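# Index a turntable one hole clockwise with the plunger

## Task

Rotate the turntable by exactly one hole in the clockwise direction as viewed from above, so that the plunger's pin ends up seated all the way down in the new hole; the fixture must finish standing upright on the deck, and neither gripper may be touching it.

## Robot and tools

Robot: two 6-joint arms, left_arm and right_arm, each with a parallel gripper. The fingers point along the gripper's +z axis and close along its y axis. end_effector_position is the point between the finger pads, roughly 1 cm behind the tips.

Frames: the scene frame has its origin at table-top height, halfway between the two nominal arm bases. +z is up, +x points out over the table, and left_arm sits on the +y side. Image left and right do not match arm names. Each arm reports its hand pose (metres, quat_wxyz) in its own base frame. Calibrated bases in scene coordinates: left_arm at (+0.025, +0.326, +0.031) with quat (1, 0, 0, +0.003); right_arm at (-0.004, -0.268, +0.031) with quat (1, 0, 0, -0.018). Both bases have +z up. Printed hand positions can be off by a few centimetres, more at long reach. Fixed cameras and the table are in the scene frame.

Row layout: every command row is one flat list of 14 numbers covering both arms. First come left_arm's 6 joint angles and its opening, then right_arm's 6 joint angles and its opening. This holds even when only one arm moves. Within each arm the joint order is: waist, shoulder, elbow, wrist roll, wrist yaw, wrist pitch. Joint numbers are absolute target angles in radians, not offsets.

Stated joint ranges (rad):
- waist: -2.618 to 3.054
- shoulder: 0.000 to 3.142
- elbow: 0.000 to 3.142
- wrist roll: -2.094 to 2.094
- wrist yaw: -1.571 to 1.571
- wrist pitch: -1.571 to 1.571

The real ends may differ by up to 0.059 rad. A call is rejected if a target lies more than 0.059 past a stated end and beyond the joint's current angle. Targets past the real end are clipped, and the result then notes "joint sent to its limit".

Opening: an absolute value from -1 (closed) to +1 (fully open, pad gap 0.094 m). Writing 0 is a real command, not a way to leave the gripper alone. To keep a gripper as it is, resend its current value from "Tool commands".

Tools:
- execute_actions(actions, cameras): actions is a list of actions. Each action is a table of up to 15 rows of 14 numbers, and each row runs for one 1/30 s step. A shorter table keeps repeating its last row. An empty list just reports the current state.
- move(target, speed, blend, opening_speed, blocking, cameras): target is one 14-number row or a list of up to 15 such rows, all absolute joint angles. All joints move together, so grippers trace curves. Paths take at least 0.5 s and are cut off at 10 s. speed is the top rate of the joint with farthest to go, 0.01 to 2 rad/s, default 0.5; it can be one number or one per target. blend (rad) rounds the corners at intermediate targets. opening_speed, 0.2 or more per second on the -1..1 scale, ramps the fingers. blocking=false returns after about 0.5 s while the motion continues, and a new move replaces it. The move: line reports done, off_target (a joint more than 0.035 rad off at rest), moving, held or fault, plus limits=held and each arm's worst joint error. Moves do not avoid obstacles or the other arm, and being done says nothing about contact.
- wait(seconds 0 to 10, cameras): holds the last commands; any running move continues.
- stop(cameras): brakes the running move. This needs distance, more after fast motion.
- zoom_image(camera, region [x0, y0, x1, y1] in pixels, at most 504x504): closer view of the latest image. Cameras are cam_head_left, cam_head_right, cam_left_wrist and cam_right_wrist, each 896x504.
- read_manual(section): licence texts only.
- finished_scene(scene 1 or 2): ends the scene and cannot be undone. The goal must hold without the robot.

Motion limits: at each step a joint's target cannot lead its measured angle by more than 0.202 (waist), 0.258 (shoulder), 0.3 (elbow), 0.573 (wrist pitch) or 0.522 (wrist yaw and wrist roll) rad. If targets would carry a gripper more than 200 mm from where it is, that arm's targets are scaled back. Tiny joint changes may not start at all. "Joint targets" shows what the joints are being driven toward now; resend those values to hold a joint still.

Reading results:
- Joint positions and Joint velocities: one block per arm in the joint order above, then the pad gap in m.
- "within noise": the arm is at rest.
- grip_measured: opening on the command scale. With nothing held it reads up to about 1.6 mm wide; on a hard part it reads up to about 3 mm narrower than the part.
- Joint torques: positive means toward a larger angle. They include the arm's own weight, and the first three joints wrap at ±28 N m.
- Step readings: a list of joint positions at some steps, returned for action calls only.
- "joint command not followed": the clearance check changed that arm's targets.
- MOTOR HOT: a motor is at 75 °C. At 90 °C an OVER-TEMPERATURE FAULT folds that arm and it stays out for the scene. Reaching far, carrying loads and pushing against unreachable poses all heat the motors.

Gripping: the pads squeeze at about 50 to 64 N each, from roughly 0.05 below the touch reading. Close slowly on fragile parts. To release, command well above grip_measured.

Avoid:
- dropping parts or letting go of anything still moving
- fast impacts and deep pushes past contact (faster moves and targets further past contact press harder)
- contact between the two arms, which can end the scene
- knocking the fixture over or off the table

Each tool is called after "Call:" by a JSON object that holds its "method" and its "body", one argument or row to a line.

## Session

Call:
{"method": "execute_actions", "body": {
  "actions": []
}}

Scene clock: 0.00 s.
left_arm: end_effector_position=(+0.3789, +0.0005, +0.1416) grip_measured=+1.000 end_effector_quat_wxyz=(+0.682, -0.014, +0.730, +0.047) | right_arm: end_effector_position=(+0.3580, -0.0478, +0.1413) grip_measured=+1.000 end_effector_quat_wxyz=(+0.679, +0.114, +0.720, -0.089)
Joint names: [waist, shoulder, elbow, wrist roll, wrist yaw, wrist pitch]
Joint positions: left_arm=[-0.079 1.56 0.222 0.039 -0.166 1.272 0.094] | right_arm=[0.009 1.506 0.165 0.047 0.296 1.275 0.094]
Joint velocities: within noise
Joint torques (N m): no reading
Heat: left arm: 32 °C; right arm: 30 °C.
Joint targets: left_arm=[-0.079 1.557 0.225 0.038 -0.166 1.267] | right_arm=[0.009 1.502 0.169 0.046 0.296 1.270]
Tool commands: left_gripper/opening=+1.0 right_gripper/opening=+1.0

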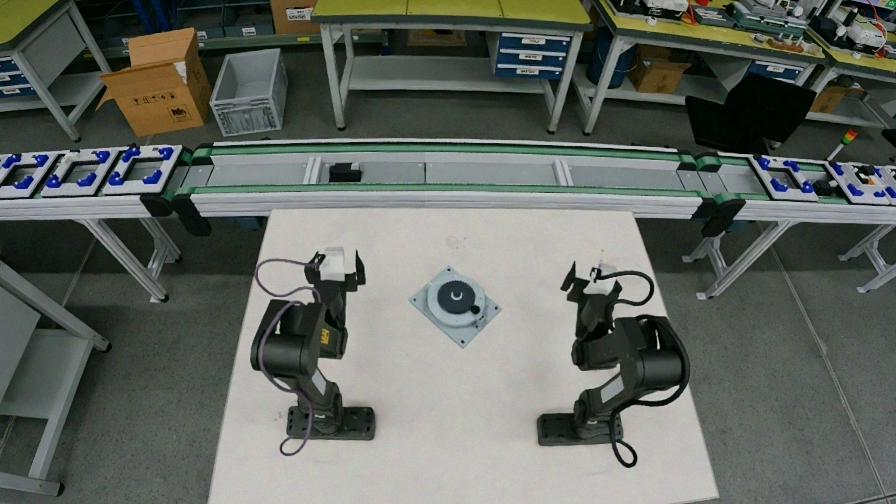

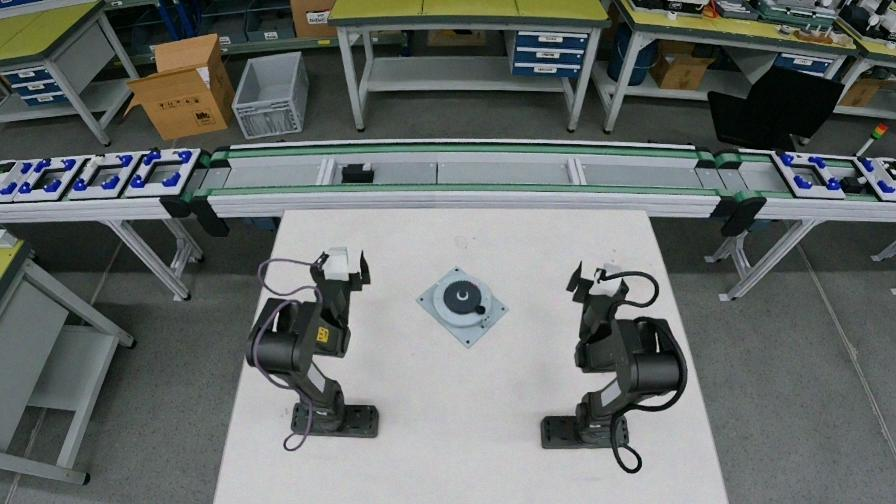

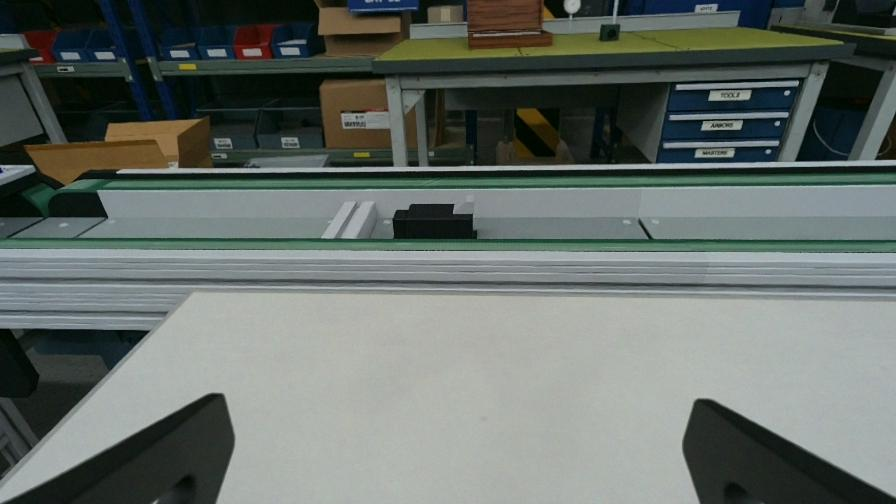

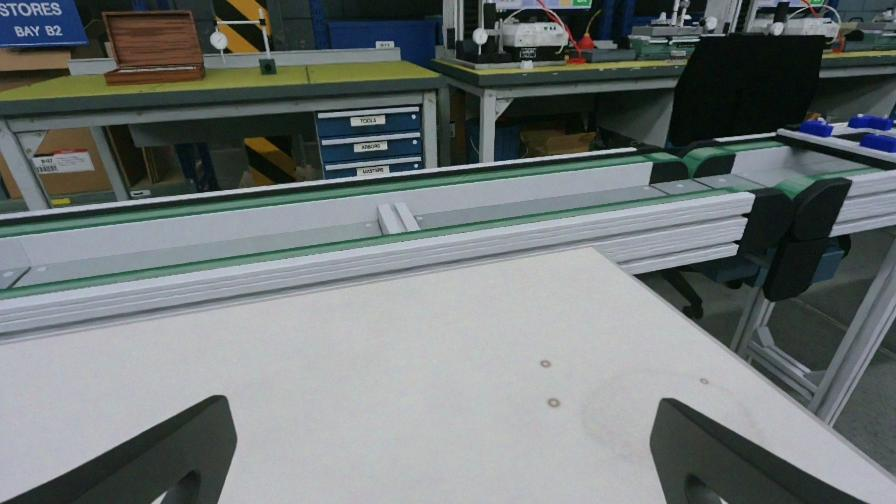

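Call:
{"method": "move", "body": {
  "target": [-0.738,2.228,2.279,0,0,-1.53,-0.1,0.70,1.385,0.725,0,0,-0.19,0.1],
  "speed": 1.1,
  "cameras": ["cam_left_wrist","cam_right_wrist"]
}}

Scene clock: 23.07 s.
left_arm: end_effector_position=(+0.3297, -0.2979, +0.1565) grip_measured=-0.099 end_effector_quat_wxyz=(+0.051, +0.366, +0.929, -0.016) | right_arm: end_effector_position=(+0.2778, +0.2299, +0.0734) grip_measured=+0.102 end_effector_quat_wxyz=(+0.318, -0.314, +0.888, +0.112)
Joint names: [waist, shoulder, elbow, wrist roll, wrist yaw, wrist pitch]
Joint positions: left_arm=[-0.74 2.203 2.253 0.01 -0.006 -1.513 0.042] | right_arm=[0.693 1.41 0.702 0.01 0.009 -0.175 0.052]
Joint velocities: within noise
Joint torques (N m): left_arm=[0.13 -10.17 7.21 -0.1 0.05 0.42] | right_arm=[0.61 -7.2 10.3 -0.07 -0.11 1.18]
Heat: left arm: 33 °C; right arm: 31 °C.
Joint targets: left_arm=[-0.738 2.228 2.279 0.000 0.000 -1.530] | right_arm=[0.700 1.385 0.725 0.000 0.000 -0.190]
move: done
Images, in order (width x height): cam_left_wrist 896x504, cam_right_wrist 896x504.

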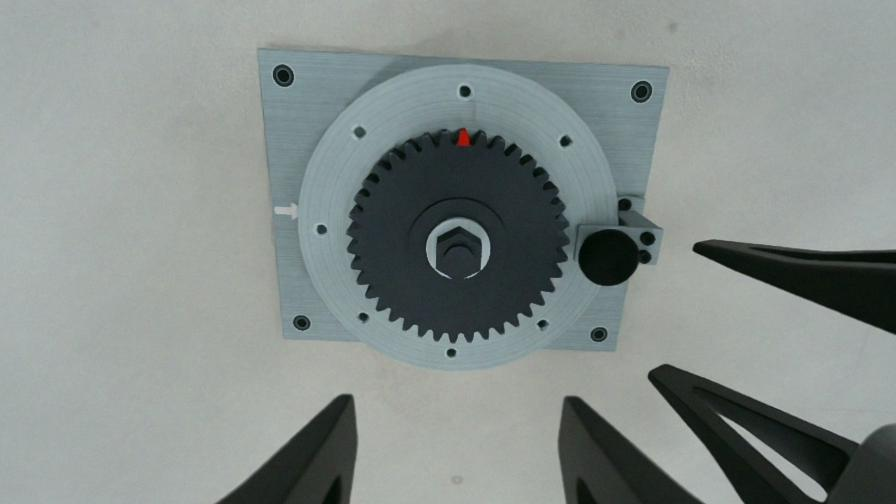

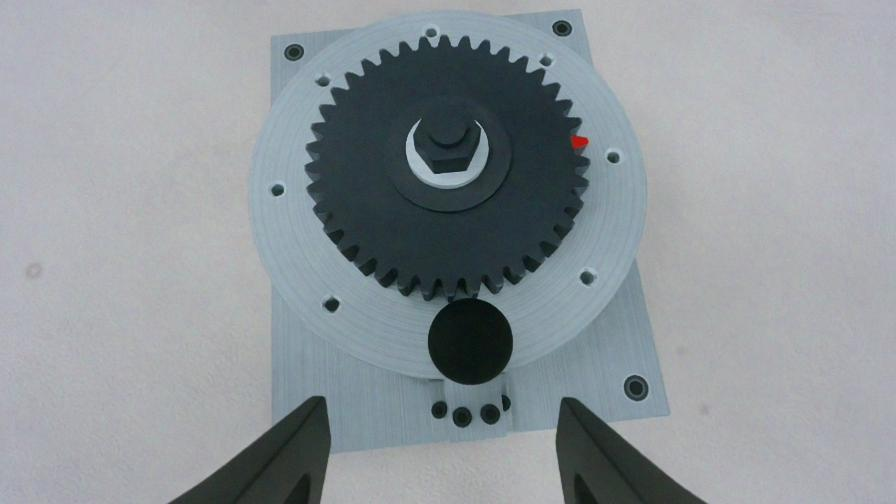

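Call:
{"method": "move", "body": {
  "target": [
    [-0.588,2.01,1.54,-1.955,0.388,-0.80,-0.1,0.68,1.576,0.735,0,0,-0.027,0.1],
    [-0.588,2.01,1.54,-1.955,0.388,-0.80,-0.1,0.68,1.576,0.732,0,0,-0.027,-0.75]
  ],
  "speed": [0.9,0.9],
  "opening_speed": 0.7,
  "cameras": ["cam_left_wrist","cam_right_wrist"]
}}

Scene clock: 81.07 s.
left_arm: end_effector_position=(+0.3354, -0.3052, +0.0646) grip_measured=-0.099 end_effector_quat_wxyz=(-0.139, -0.588, +0.775, -0.184) | right_arm: end_effector_position=(+0.2974, +0.2392, +0.0462) grip_measured=-0.518 end_effector_quat_wxyz=(+0.319, -0.308, +0.890, +0.107)
Joint names: [waist, shoulder, elbow, wrist roll, wrist yaw, wrist pitch]
Joint positions: left_arm=[-0.594 2.045 1.557 -1.945 0.38 -0.808 0.042] | right_arm=[0.682 1.56 0.712 0.009 0.016 -0.035 0.023]
Joint velocities: within noise
Joint torques (N m): left_arm=[0.53 -14.87 4.22 -0.11 0.25 1.04] | right_arm=[-0.24 -5.09 9.59 -0.06 -0.16 1.39]
Heat: left arm: 38 °C; right arm: 32 °C.
Joint targets: left_arm=[-0.588 2.010 1.540 -1.955 0.388 -0.800] | right_arm=[0.680 1.576 0.732 0.000 0.000 -0.027]
move: done
Images, in order (width x height): cam_left_wrist 896x504, cam_right_wrist 896x504.

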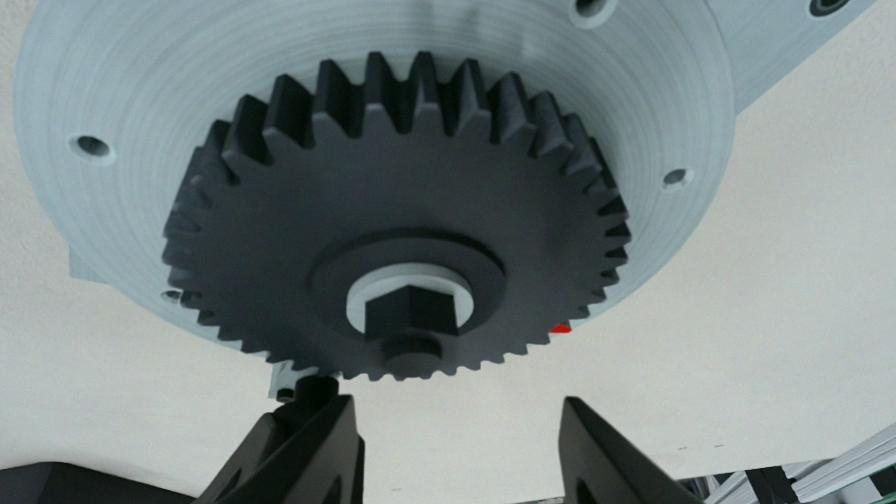

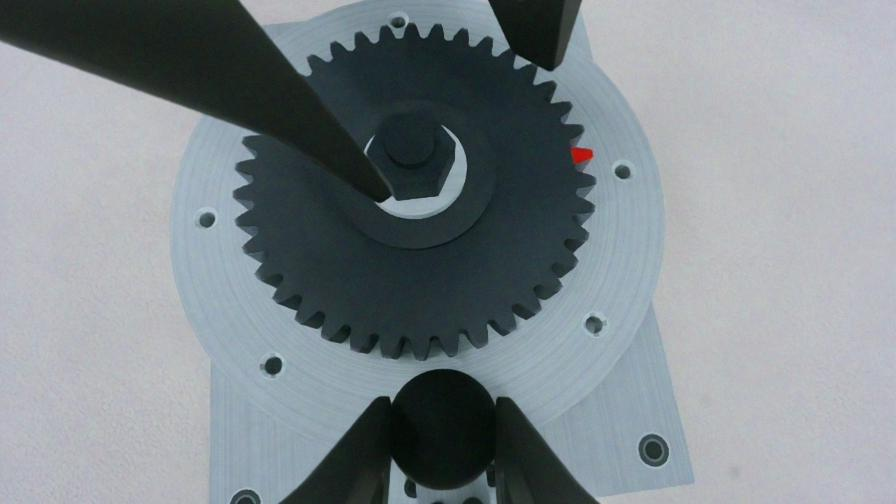

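Call:
{"method": "move", "body": {
  "target": [
    [-0.583,1.985,1.495,-1.955,0.395,-0.79,-0.1,0.68,1.576,0.732,0,0,-0.027,0.0],
    [-0.582,2.079,1.490,-1.955,0.397,-0.768,-0.1,0.68,1.622,0.735,0,0,0.01,0.0],
    [-0.582,2.079,1.490,-1.955,0.397,-0.768,-0.1,0.68,1.622,0.735,0,0,0.01,-0.78]
  ],
  "speed": 0.3,
  "opening_speed": 0.8,
  "cameras": ["cam_left_wrist","cam_right_wrist"]
}}

Scene clock: 120.70 s.
left_arm: end_effector_position=(+0.3283, -0.2995, +0.0445) grip_measured=-0.099 end_effector_quat_wxyz=(-0.148, -0.593, +0.773, -0.169) | right_arm: end_effector_position=(+0.3003, +0.2414, +0.0354) grip_measured=-0.495 end_effector_quat_wxyz=(+0.315, -0.309, +0.891, +0.106)
Joint names: [waist, shoulder, elbow, wrist roll, wrist yaw, wrist pitch]
Joint positions: left_arm=[-0.589 2.061 1.504 -1.945 0.389 -0.776 0.042] | right_arm=[0.681 1.606 0.712 0.008 0.014 0.002 0.024]
Joint velocities: within noise
Joint torques (N m): left_arm=[0.55 -9.73 4.29 -0.1 0.26 0.97] | right_arm=[-0.17 -5.37 9.69 -0.06 -0.18 1.39]
Heat: left arm: 40 °C; right arm: 31 °C.
Joint targets: left_arm=[-0.582 2.079 1.490 -1.955 0.397 -0.768] | right_arm=[0.680 1.622 0.735 0.000 0.000 0.010]
move: done
Images, in order (width x height): cam_left_wrist 896x504, cam_right_wrist 896x504.

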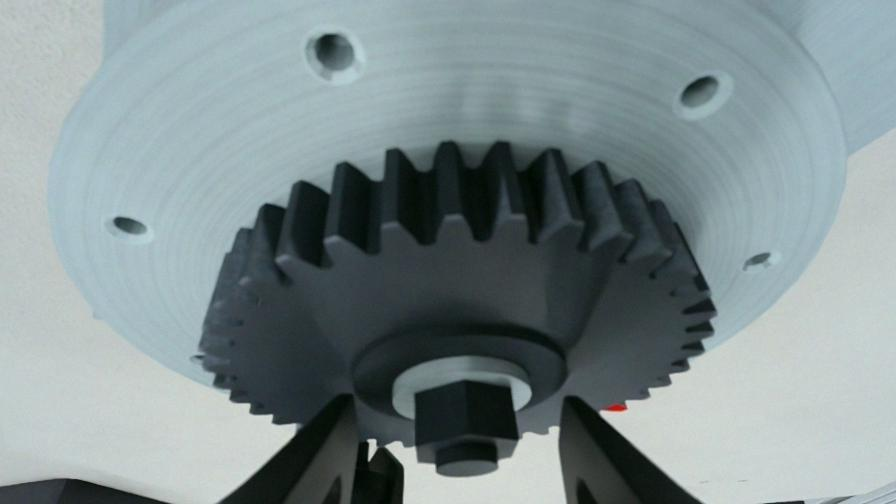

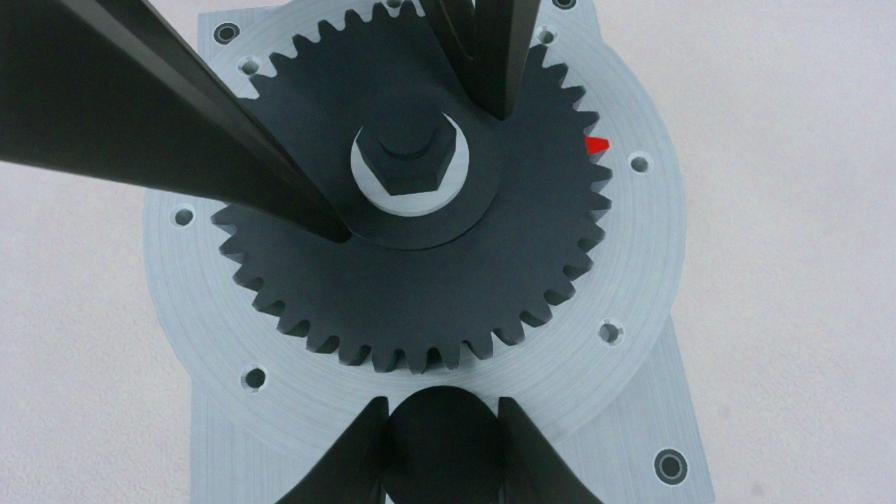

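Call:
{"method": "move", "body": {
  "target": [
    [-0.582,2.075,1.515,-1.955,0.397,-0.788,-0.1,0.68,1.622,0.735,0,0,0.01,-0.80],
    [-0.582,2.075,1.515,-1.955,0.397,-0.788,-0.86,0.68,1.622,0.735,0,0,0.01,-0.80]
  ],
  "speed": 0.3,
  "opening_speed": 0.8,
  "cameras": ["cam_left_wrist"]
}}

Scene clock: 136.33 s.
left_arm: end_effector_position=(+0.3270, -0.2999, +0.0448) grip_measured=-0.559 end_effector_quat_wxyz=(-0.152, -0.596, +0.771, -0.168) | right_arm: end_effector_position=(+0.3003, +0.2414, +0.0354) grip_measured=-0.495 end_effector_quat_wxyz=(+0.315, -0.309, +0.891, +0.106)
Joint names: [waist, shoulder, elbow, wrist roll, wrist yaw, wrist pitch]
Joint positions: left_arm=[-0.589 2.061 1.504 -1.953 0.395 -0.779 0.021] | right_arm=[0.681 1.606 0.712 0.008 0.014 0.002 0.024]
Joint velocities: within noise
Joint torques (N m): left_arm=[0.57 -10.07 6.19 -0.01 0.21 0.76] | right_arm=[-0.18 -5.3 9.68 -0.06 -0.17 1.39]
Heat: left arm: 37 °C; right arm: 31 °C.
Joint targets: left_arm=[-0.582 2.075 1.515 -1.955 0.397 -0.788] | right_arm=[0.680 1.622 0.735 0.000 0.000 0.010]
move: done
Images, in order (width x height): cam_left_wrist 896x504.

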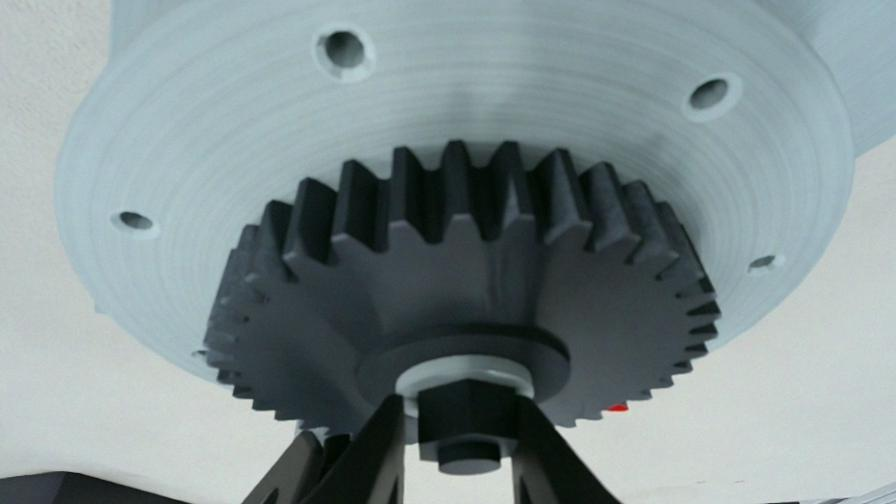

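Call:
{"method": "move", "body": {
  "target": [
    [-0.582,2.065,1.515,-1.955,0.397,-0.788,-0.3,0.68,1.622,0.735,0,0,0.01,-0.80],
    [-0.582,2.045,1.535,-1.955,0.397,-0.80,-0.3,0.68,1.622,0.735,0,0,0.01,-0.80],
    [-0.582,2.045,1.535,-1.955,0.397,-0.80,-0.88,0.68,1.622,0.735,0,0,0.01,-0.80]
  ],
  "speed": 0.3,
  "opening_speed": 1.0,
  "cameras": ["cam_left_wrist"]
}}

Scene clock: 151.27 s.
left_arm: end_effector_position=(+0.3280, -0.3009, +0.0468) grip_measured=-0.634 end_effector_quat_wxyz=(-0.153, -0.595, +0.770, -0.170) | right_arm: end_effector_position=(+0.3003, +0.2414, +0.0354) grip_measured=-0.495 end_effector_quat_wxyz=(+0.315, -0.309, +0.891, +0.106)
Joint names: [waist, shoulder, elbow, wrist roll, wrist yaw, wrist pitch]
Joint positions: left_arm=[-0.589 2.061 1.511 -1.953 0.397 -0.782 0.017] | right_arm=[0.681 1.606 0.712 0.008 0.014 0.002 0.024]
Joint velocities: within noise
Joint torques (N m): left_arm=[0.55 -12.93 7.24 0 0.18 0.66] | right_arm=[-0.17 -5.31 9.72 -0.07 -0.15 1.37]
Heat: left arm: 36 °C; right arm: 31 °C.
Joint targets: left_arm=[-0.582 2.045 1.535 -1.955 0.397 -0.800] | right_arm=[0.680 1.622 0.735 0.000 0.000 0.010]
move: done
Images, in order (width x height): cam_left_wrist 896x504.

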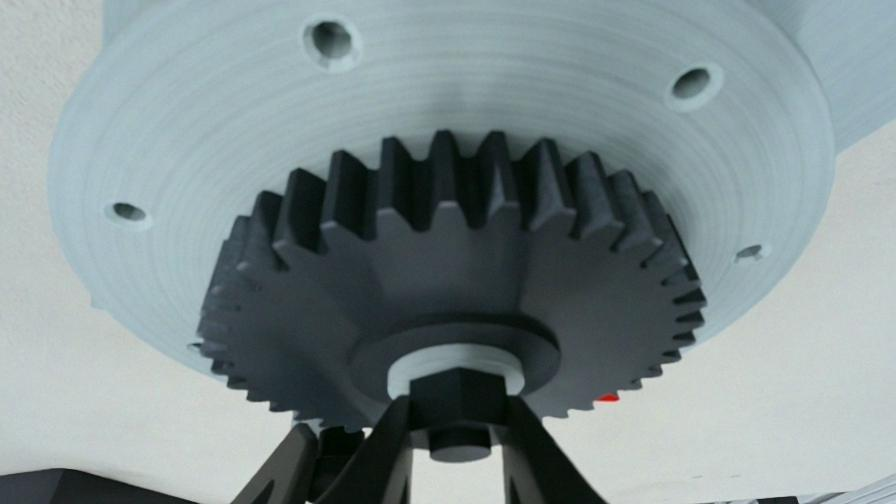

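Call:
{"method": "move", "body": {
  "target": [-0.582,2.055,1.525,-1.955,0.397,-0.793,-0.88,0.68,1.485,0.84,0,0,0.38,-0.9],
  "speed": 0.25,
  "cameras": ["cam_left_wrist","cam_right_wrist"]
}}

Scene clock: 167.00 s.
left_arm: end_effector_position=(+0.3280, -0.3009, +0.0468) grip_measured=-0.634 end_effector_quat_wxyz=(-0.153, -0.595, +0.770, -0.170) | right_arm: end_effector_position=(+0.3032, +0.2438, +0.0406) grip_measured=-0.495 end_effector_quat_wxyz=(+0.324, -0.308, +0.888, +0.109)
Joint names: [waist, shoulder, elbow, wrist roll, wrist yaw, wrist pitch]
Joint positions: left_arm=[-0.589 2.061 1.511 -1.953 0.397 -0.782 0.017] | right_arm=[0.681 1.6 0.717 0.008 0.014 0.01 0.024]
Joint velocities: within noise
Joint torques (N m): left_arm=[0.58 -11.9 6.42 0 0.19 0.75] | right_arm=[-0.14 -15.8 19.74 -0.07 -0.15 4.68]
Heat: left arm: 36 °C; right arm: 33 °C.
Joint targets: left_arm=[-0.582 2.055 1.525 -1.955 0.397 -0.793] | right_arm=[0.680 1.485 0.840 0.000 0.000 0.380]
move: off_target (right_arm); right_arm: the wrist pitch is farthest, 0.370 rad from its target
Images, in order (width x height): cam_left_wrist 896x504, cam_right_wrist 896x504.

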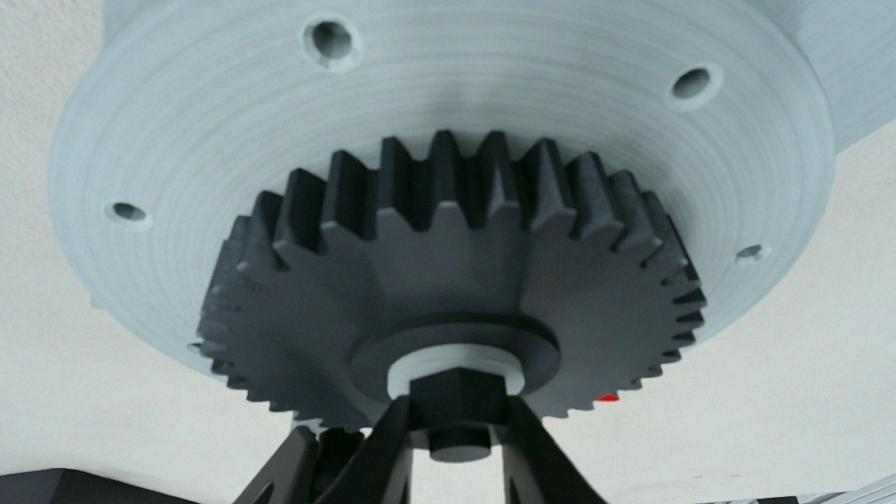

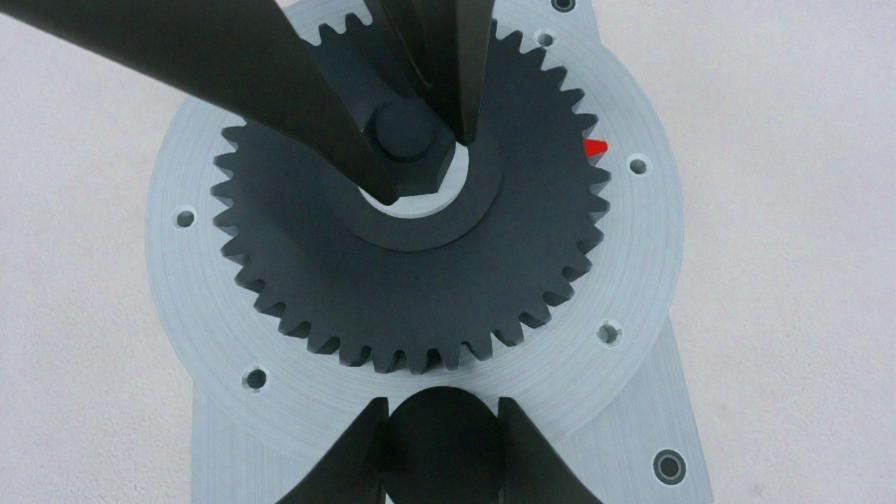

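Call:
{"method": "move", "body": {
  "target": [-0.582,2.055,1.525,-1.955,0.397,-0.793,-0.88,0.68,1.425,0.865,0,0,0.45,-0.9],
  "speed": 0.25,
  "cameras": ["cam_right_wrist"]
}}

Scene clock: 173.40 s.
left_arm: end_effector_position=(+0.3280, -0.3010, +0.0468) grip_measured=-0.634 end_effector_quat_wxyz=(-0.153, -0.595, +0.770, -0.170) | right_arm: end_effector_position=(+0.3033, +0.2438, +0.0452) grip_measured=-0.495 end_effector_quat_wxyz=(+0.328, -0.307, +0.886, +0.110)
Joint names: [waist, shoulder, elbow, wrist roll, wrist yaw, wrist pitch]
Joint positions: left_arm=[-0.589 2.061 1.511 -1.953 0.397 -0.782 0.017] | right_arm=[0.681 1.586 0.717 0.008 0.015 0.005 0.024]
Joint velocities: within noise
Joint torques (N m): left_arm=[0.57 -11.93 6.43 0 0.19 0.75] | right_arm=[-0.2 -17.2 19.73 -0.05 -0.13 4.67]
Heat: left arm: 36 °C; right arm: 42 °C.
Joint targets: left_arm=[-0.582 2.055 1.525 -1.955 0.397 -0.793] | right_arm=[0.680 1.453 0.839 0.001 0.003 0.372]
move: off_target (right_arm); right_arm: the wrist pitch is farthest, 0.445 rad from its target
Images, in order (width x height): cam_right_wrist 896x504.

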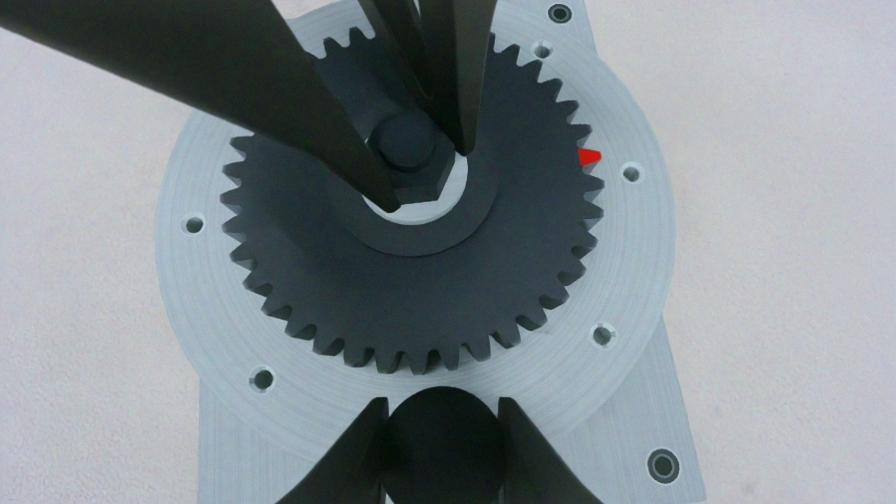

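Call:
{"method": "move", "body": {
  "target": [
    [-0.575,2.255,1.80,-1.463,0.445,-1.117,-0.88,0.68,1.452,0.842,0,0,0.375,-0.9],
    [-0.585,2.4895,2.197,-1.022,0.415,-1.484,-0.88,0.68,1.46,0.835,0,0,0.33,-0.9]
  ],
  "speed": 0.3,
  "blend": [0.1,0],
  "cameras": ["cam_left_wrist","cam_right_wrist"]
}}

Scene clock: 184.13 s.
left_arm: end_effector_position=(+0.3250, -0.3001, +0.0475) grip_measured=-0.634 end_effector_quat_wxyz=(-0.212, -0.239, +0.944, -0.087) | right_arm: end_effector_position=(+0.3032, +0.2438, +0.0452) grip_measured=-0.495 end_effector_quat_wxyz=(+0.328, -0.307, +0.886, +0.111)
Joint names: [waist, shoulder, elbow, wrist roll, wrist yaw, wrist pitch]
Joint positions: left_arm=[-0.579 2.455 2.175 -1.037 0.432 -1.464 0.017] | right_arm=[0.681 1.586 0.717 0.008 0.014 0.004 0.024]
Joint velocities: within noise
Joint torques (N m): left_arm=[-0.51 -10.91 6.63 0.16 0.06 -0.2] | right_arm=[-0.18 -16.58 19.32 -0.07 -0.17 4.27]
Heat: left arm: 36 °C; right arm: 48 °C.
Joint targets: left_arm=[-0.585 2.490 2.197 -1.022 0.415 -1.484] | right_arm=[0.680 1.460 0.835 0.000 0.000 0.330]
move: off_target (right_arm); right_arm: the wrist pitch is farthest, 0.326 rad from its target
Images, in order (width x height): cam_left_wrist 896x504, cam_right_wrist 896x504.

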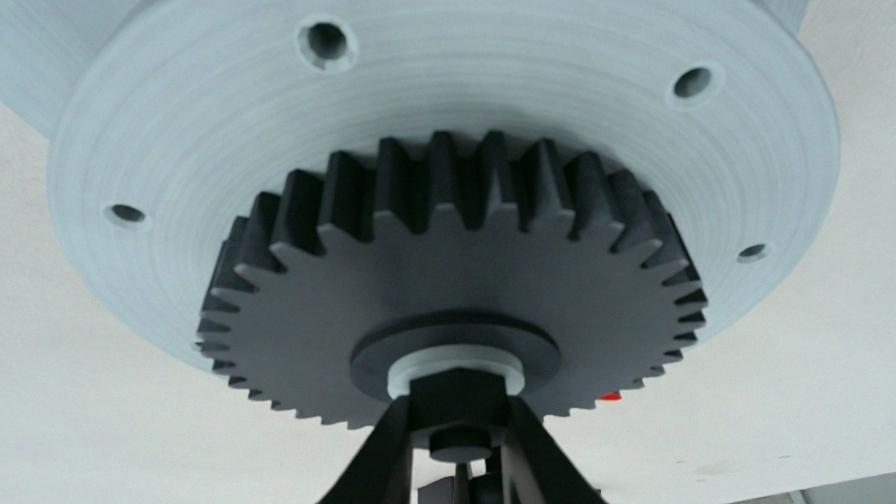

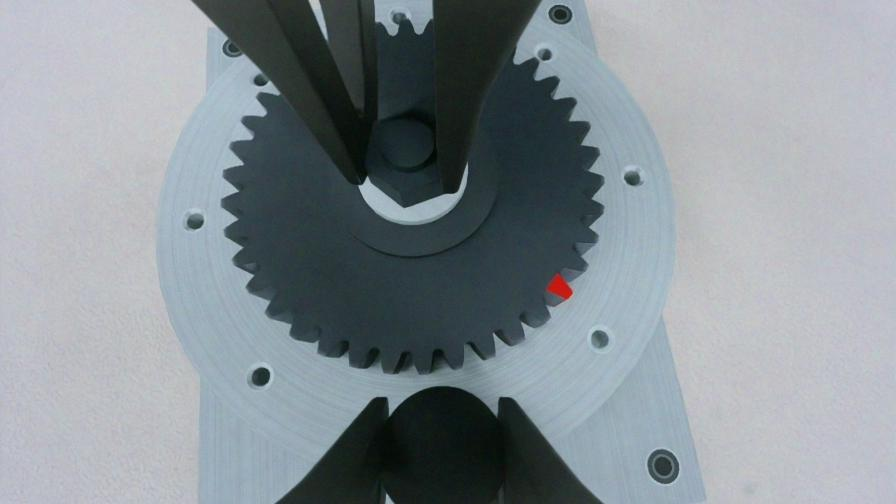

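Call:
{"method": "move", "body": {
  "target": [-0.585,2.4895,2.197,-1.055,0.415,-1.484,-0.88,0.68,1.665,0.72,0,0,-0.04,-0.9],
  "speed": 0.2,
  "cameras": ["cam_left_wrist","cam_right_wrist"]
}}

Scene clock: 194.30 s.
left_arm: end_effector_position=(+0.3250, -0.3002, +0.0476) grip_measured=-0.634 end_effector_quat_wxyz=(-0.213, -0.244, +0.942, -0.086) | right_arm: end_effector_position=(+0.3001, +0.2413, +0.0342) grip_measured=-0.495 end_effector_quat_wxyz=(+0.312, -0.309, +0.892, +0.105)
Joint names: [waist, shoulder, elbow, wrist roll, wrist yaw, wrist pitch]
Joint positions: left_arm=[-0.579 2.455 2.176 -1.048 0.432 -1.464 0.017] | right_arm=[0.681 1.611 0.717 0.008 0.014 -0.006 0.024]
Joint velocities: within noise
Joint torques (N m): left_arm=[-0.55 -10.92 6.63 -0.06 0.05 -0.2] | right_arm=[-0.2 -2.55 7.72 -0.06 -0.17 1.02]
Heat: left arm: 37 °C; right arm: 50 °C.
Joint targets: left_arm=[-0.585 2.489 2.197 -1.055 0.415 -1.484] | right_arm=[0.680 1.665 0.720 0.000 0.000 -0.040]
move: off_target (right_arm); right_arm: the shoulder is farthest, 0.054 rad from its target
Images, in order (width x height): cam_left_wrist 896x504, cam_right_wrist 896x504.

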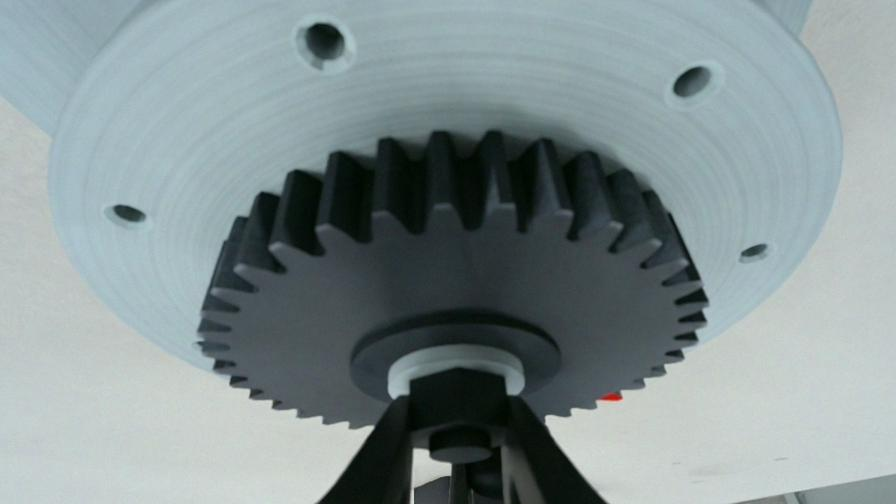

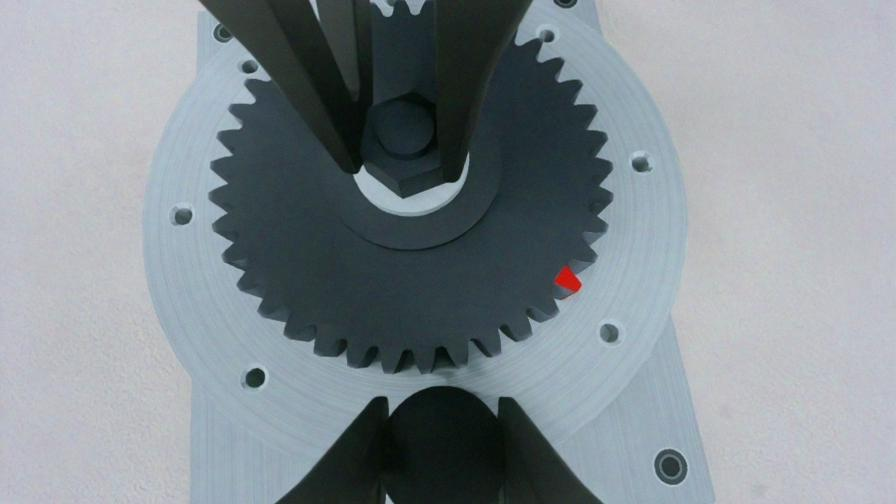

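Call:
{"method": "move", "body": {
  "target": [
    [-0.585,2.48,2.193,-1.05,0.415,-1.48,-0.2,0.68,1.63,0.72,0,0,-0.02,0.0],
    [-0.585,2.35,2.18,-1.05,0.415,-1.49,-0.2,0.68,1.42,0.69,0,0,-0.15,0.0]
  ],
  "speed": 0.4,
  "opening_speed": 0.9,
  "cameras": ["cam_left_wrist","cam_right_wrist"]
}}

Scene clock: 203.60 s.
left_arm: end_effector_position=(+0.3282, -0.2999, +0.0803) grip_measured=-0.202 end_effector_quat_wxyz=(-0.185, -0.238, +0.948, -0.107) | right_arm: end_effector_position=(+0.2855, +0.2307, +0.0698) grip_measured=-0.002 end_effector_quat_wxyz=(+0.323, -0.309, +0.887, +0.112)
Joint names: [waist, shoulder, elbow, wrist roll, wrist yaw, wrist pitch]
Joint positions: left_arm=[-0.579 2.375 2.176 -1.049 0.419 -1.471 0.038] | right_arm=[0.681 1.44 0.703 0.008 0.009 -0.136 0.047]
Joint velocities: within noise
Joint torques (N m): left_arm=[-0.54 -16.02 5.26 0 0.17 -0.02] | right_arm=[-0.18 -7.04 6.79 -0.07 -0.11 1.2]
Heat: left arm: 38 °C; right arm: 43 °C.
Joint targets: left_arm=[-0.585 2.350 2.180 -1.050 0.415 -1.490] | right_arm=[0.680 1.420 0.690 0.000 0.000 -0.150]
move: done
Images, in order (width x height): cam_left_wrist 896x504, cam_right_wrist 896x504.

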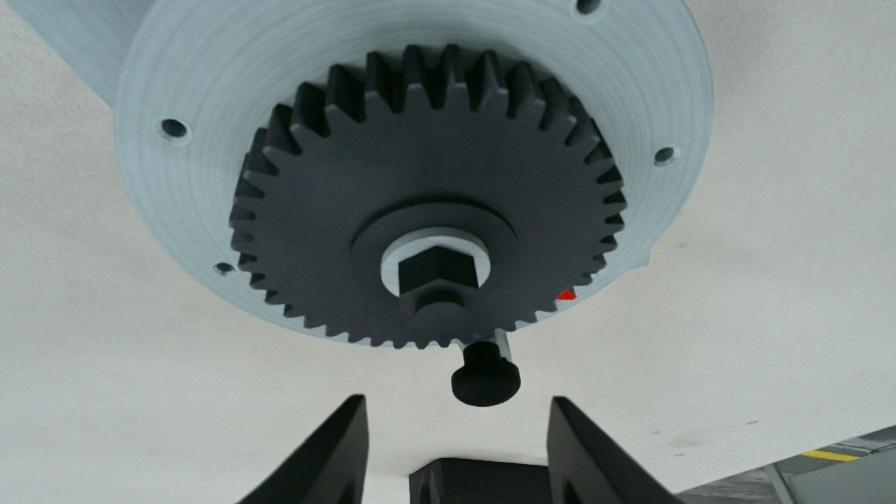

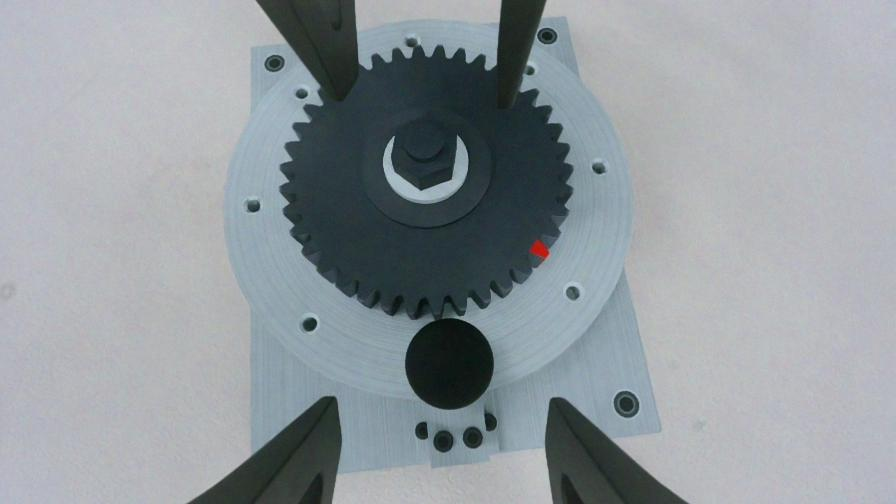

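Call:
{"method": "finished_scene", "body": {
  "scene": 2
}}

The scene is finished: the task was done.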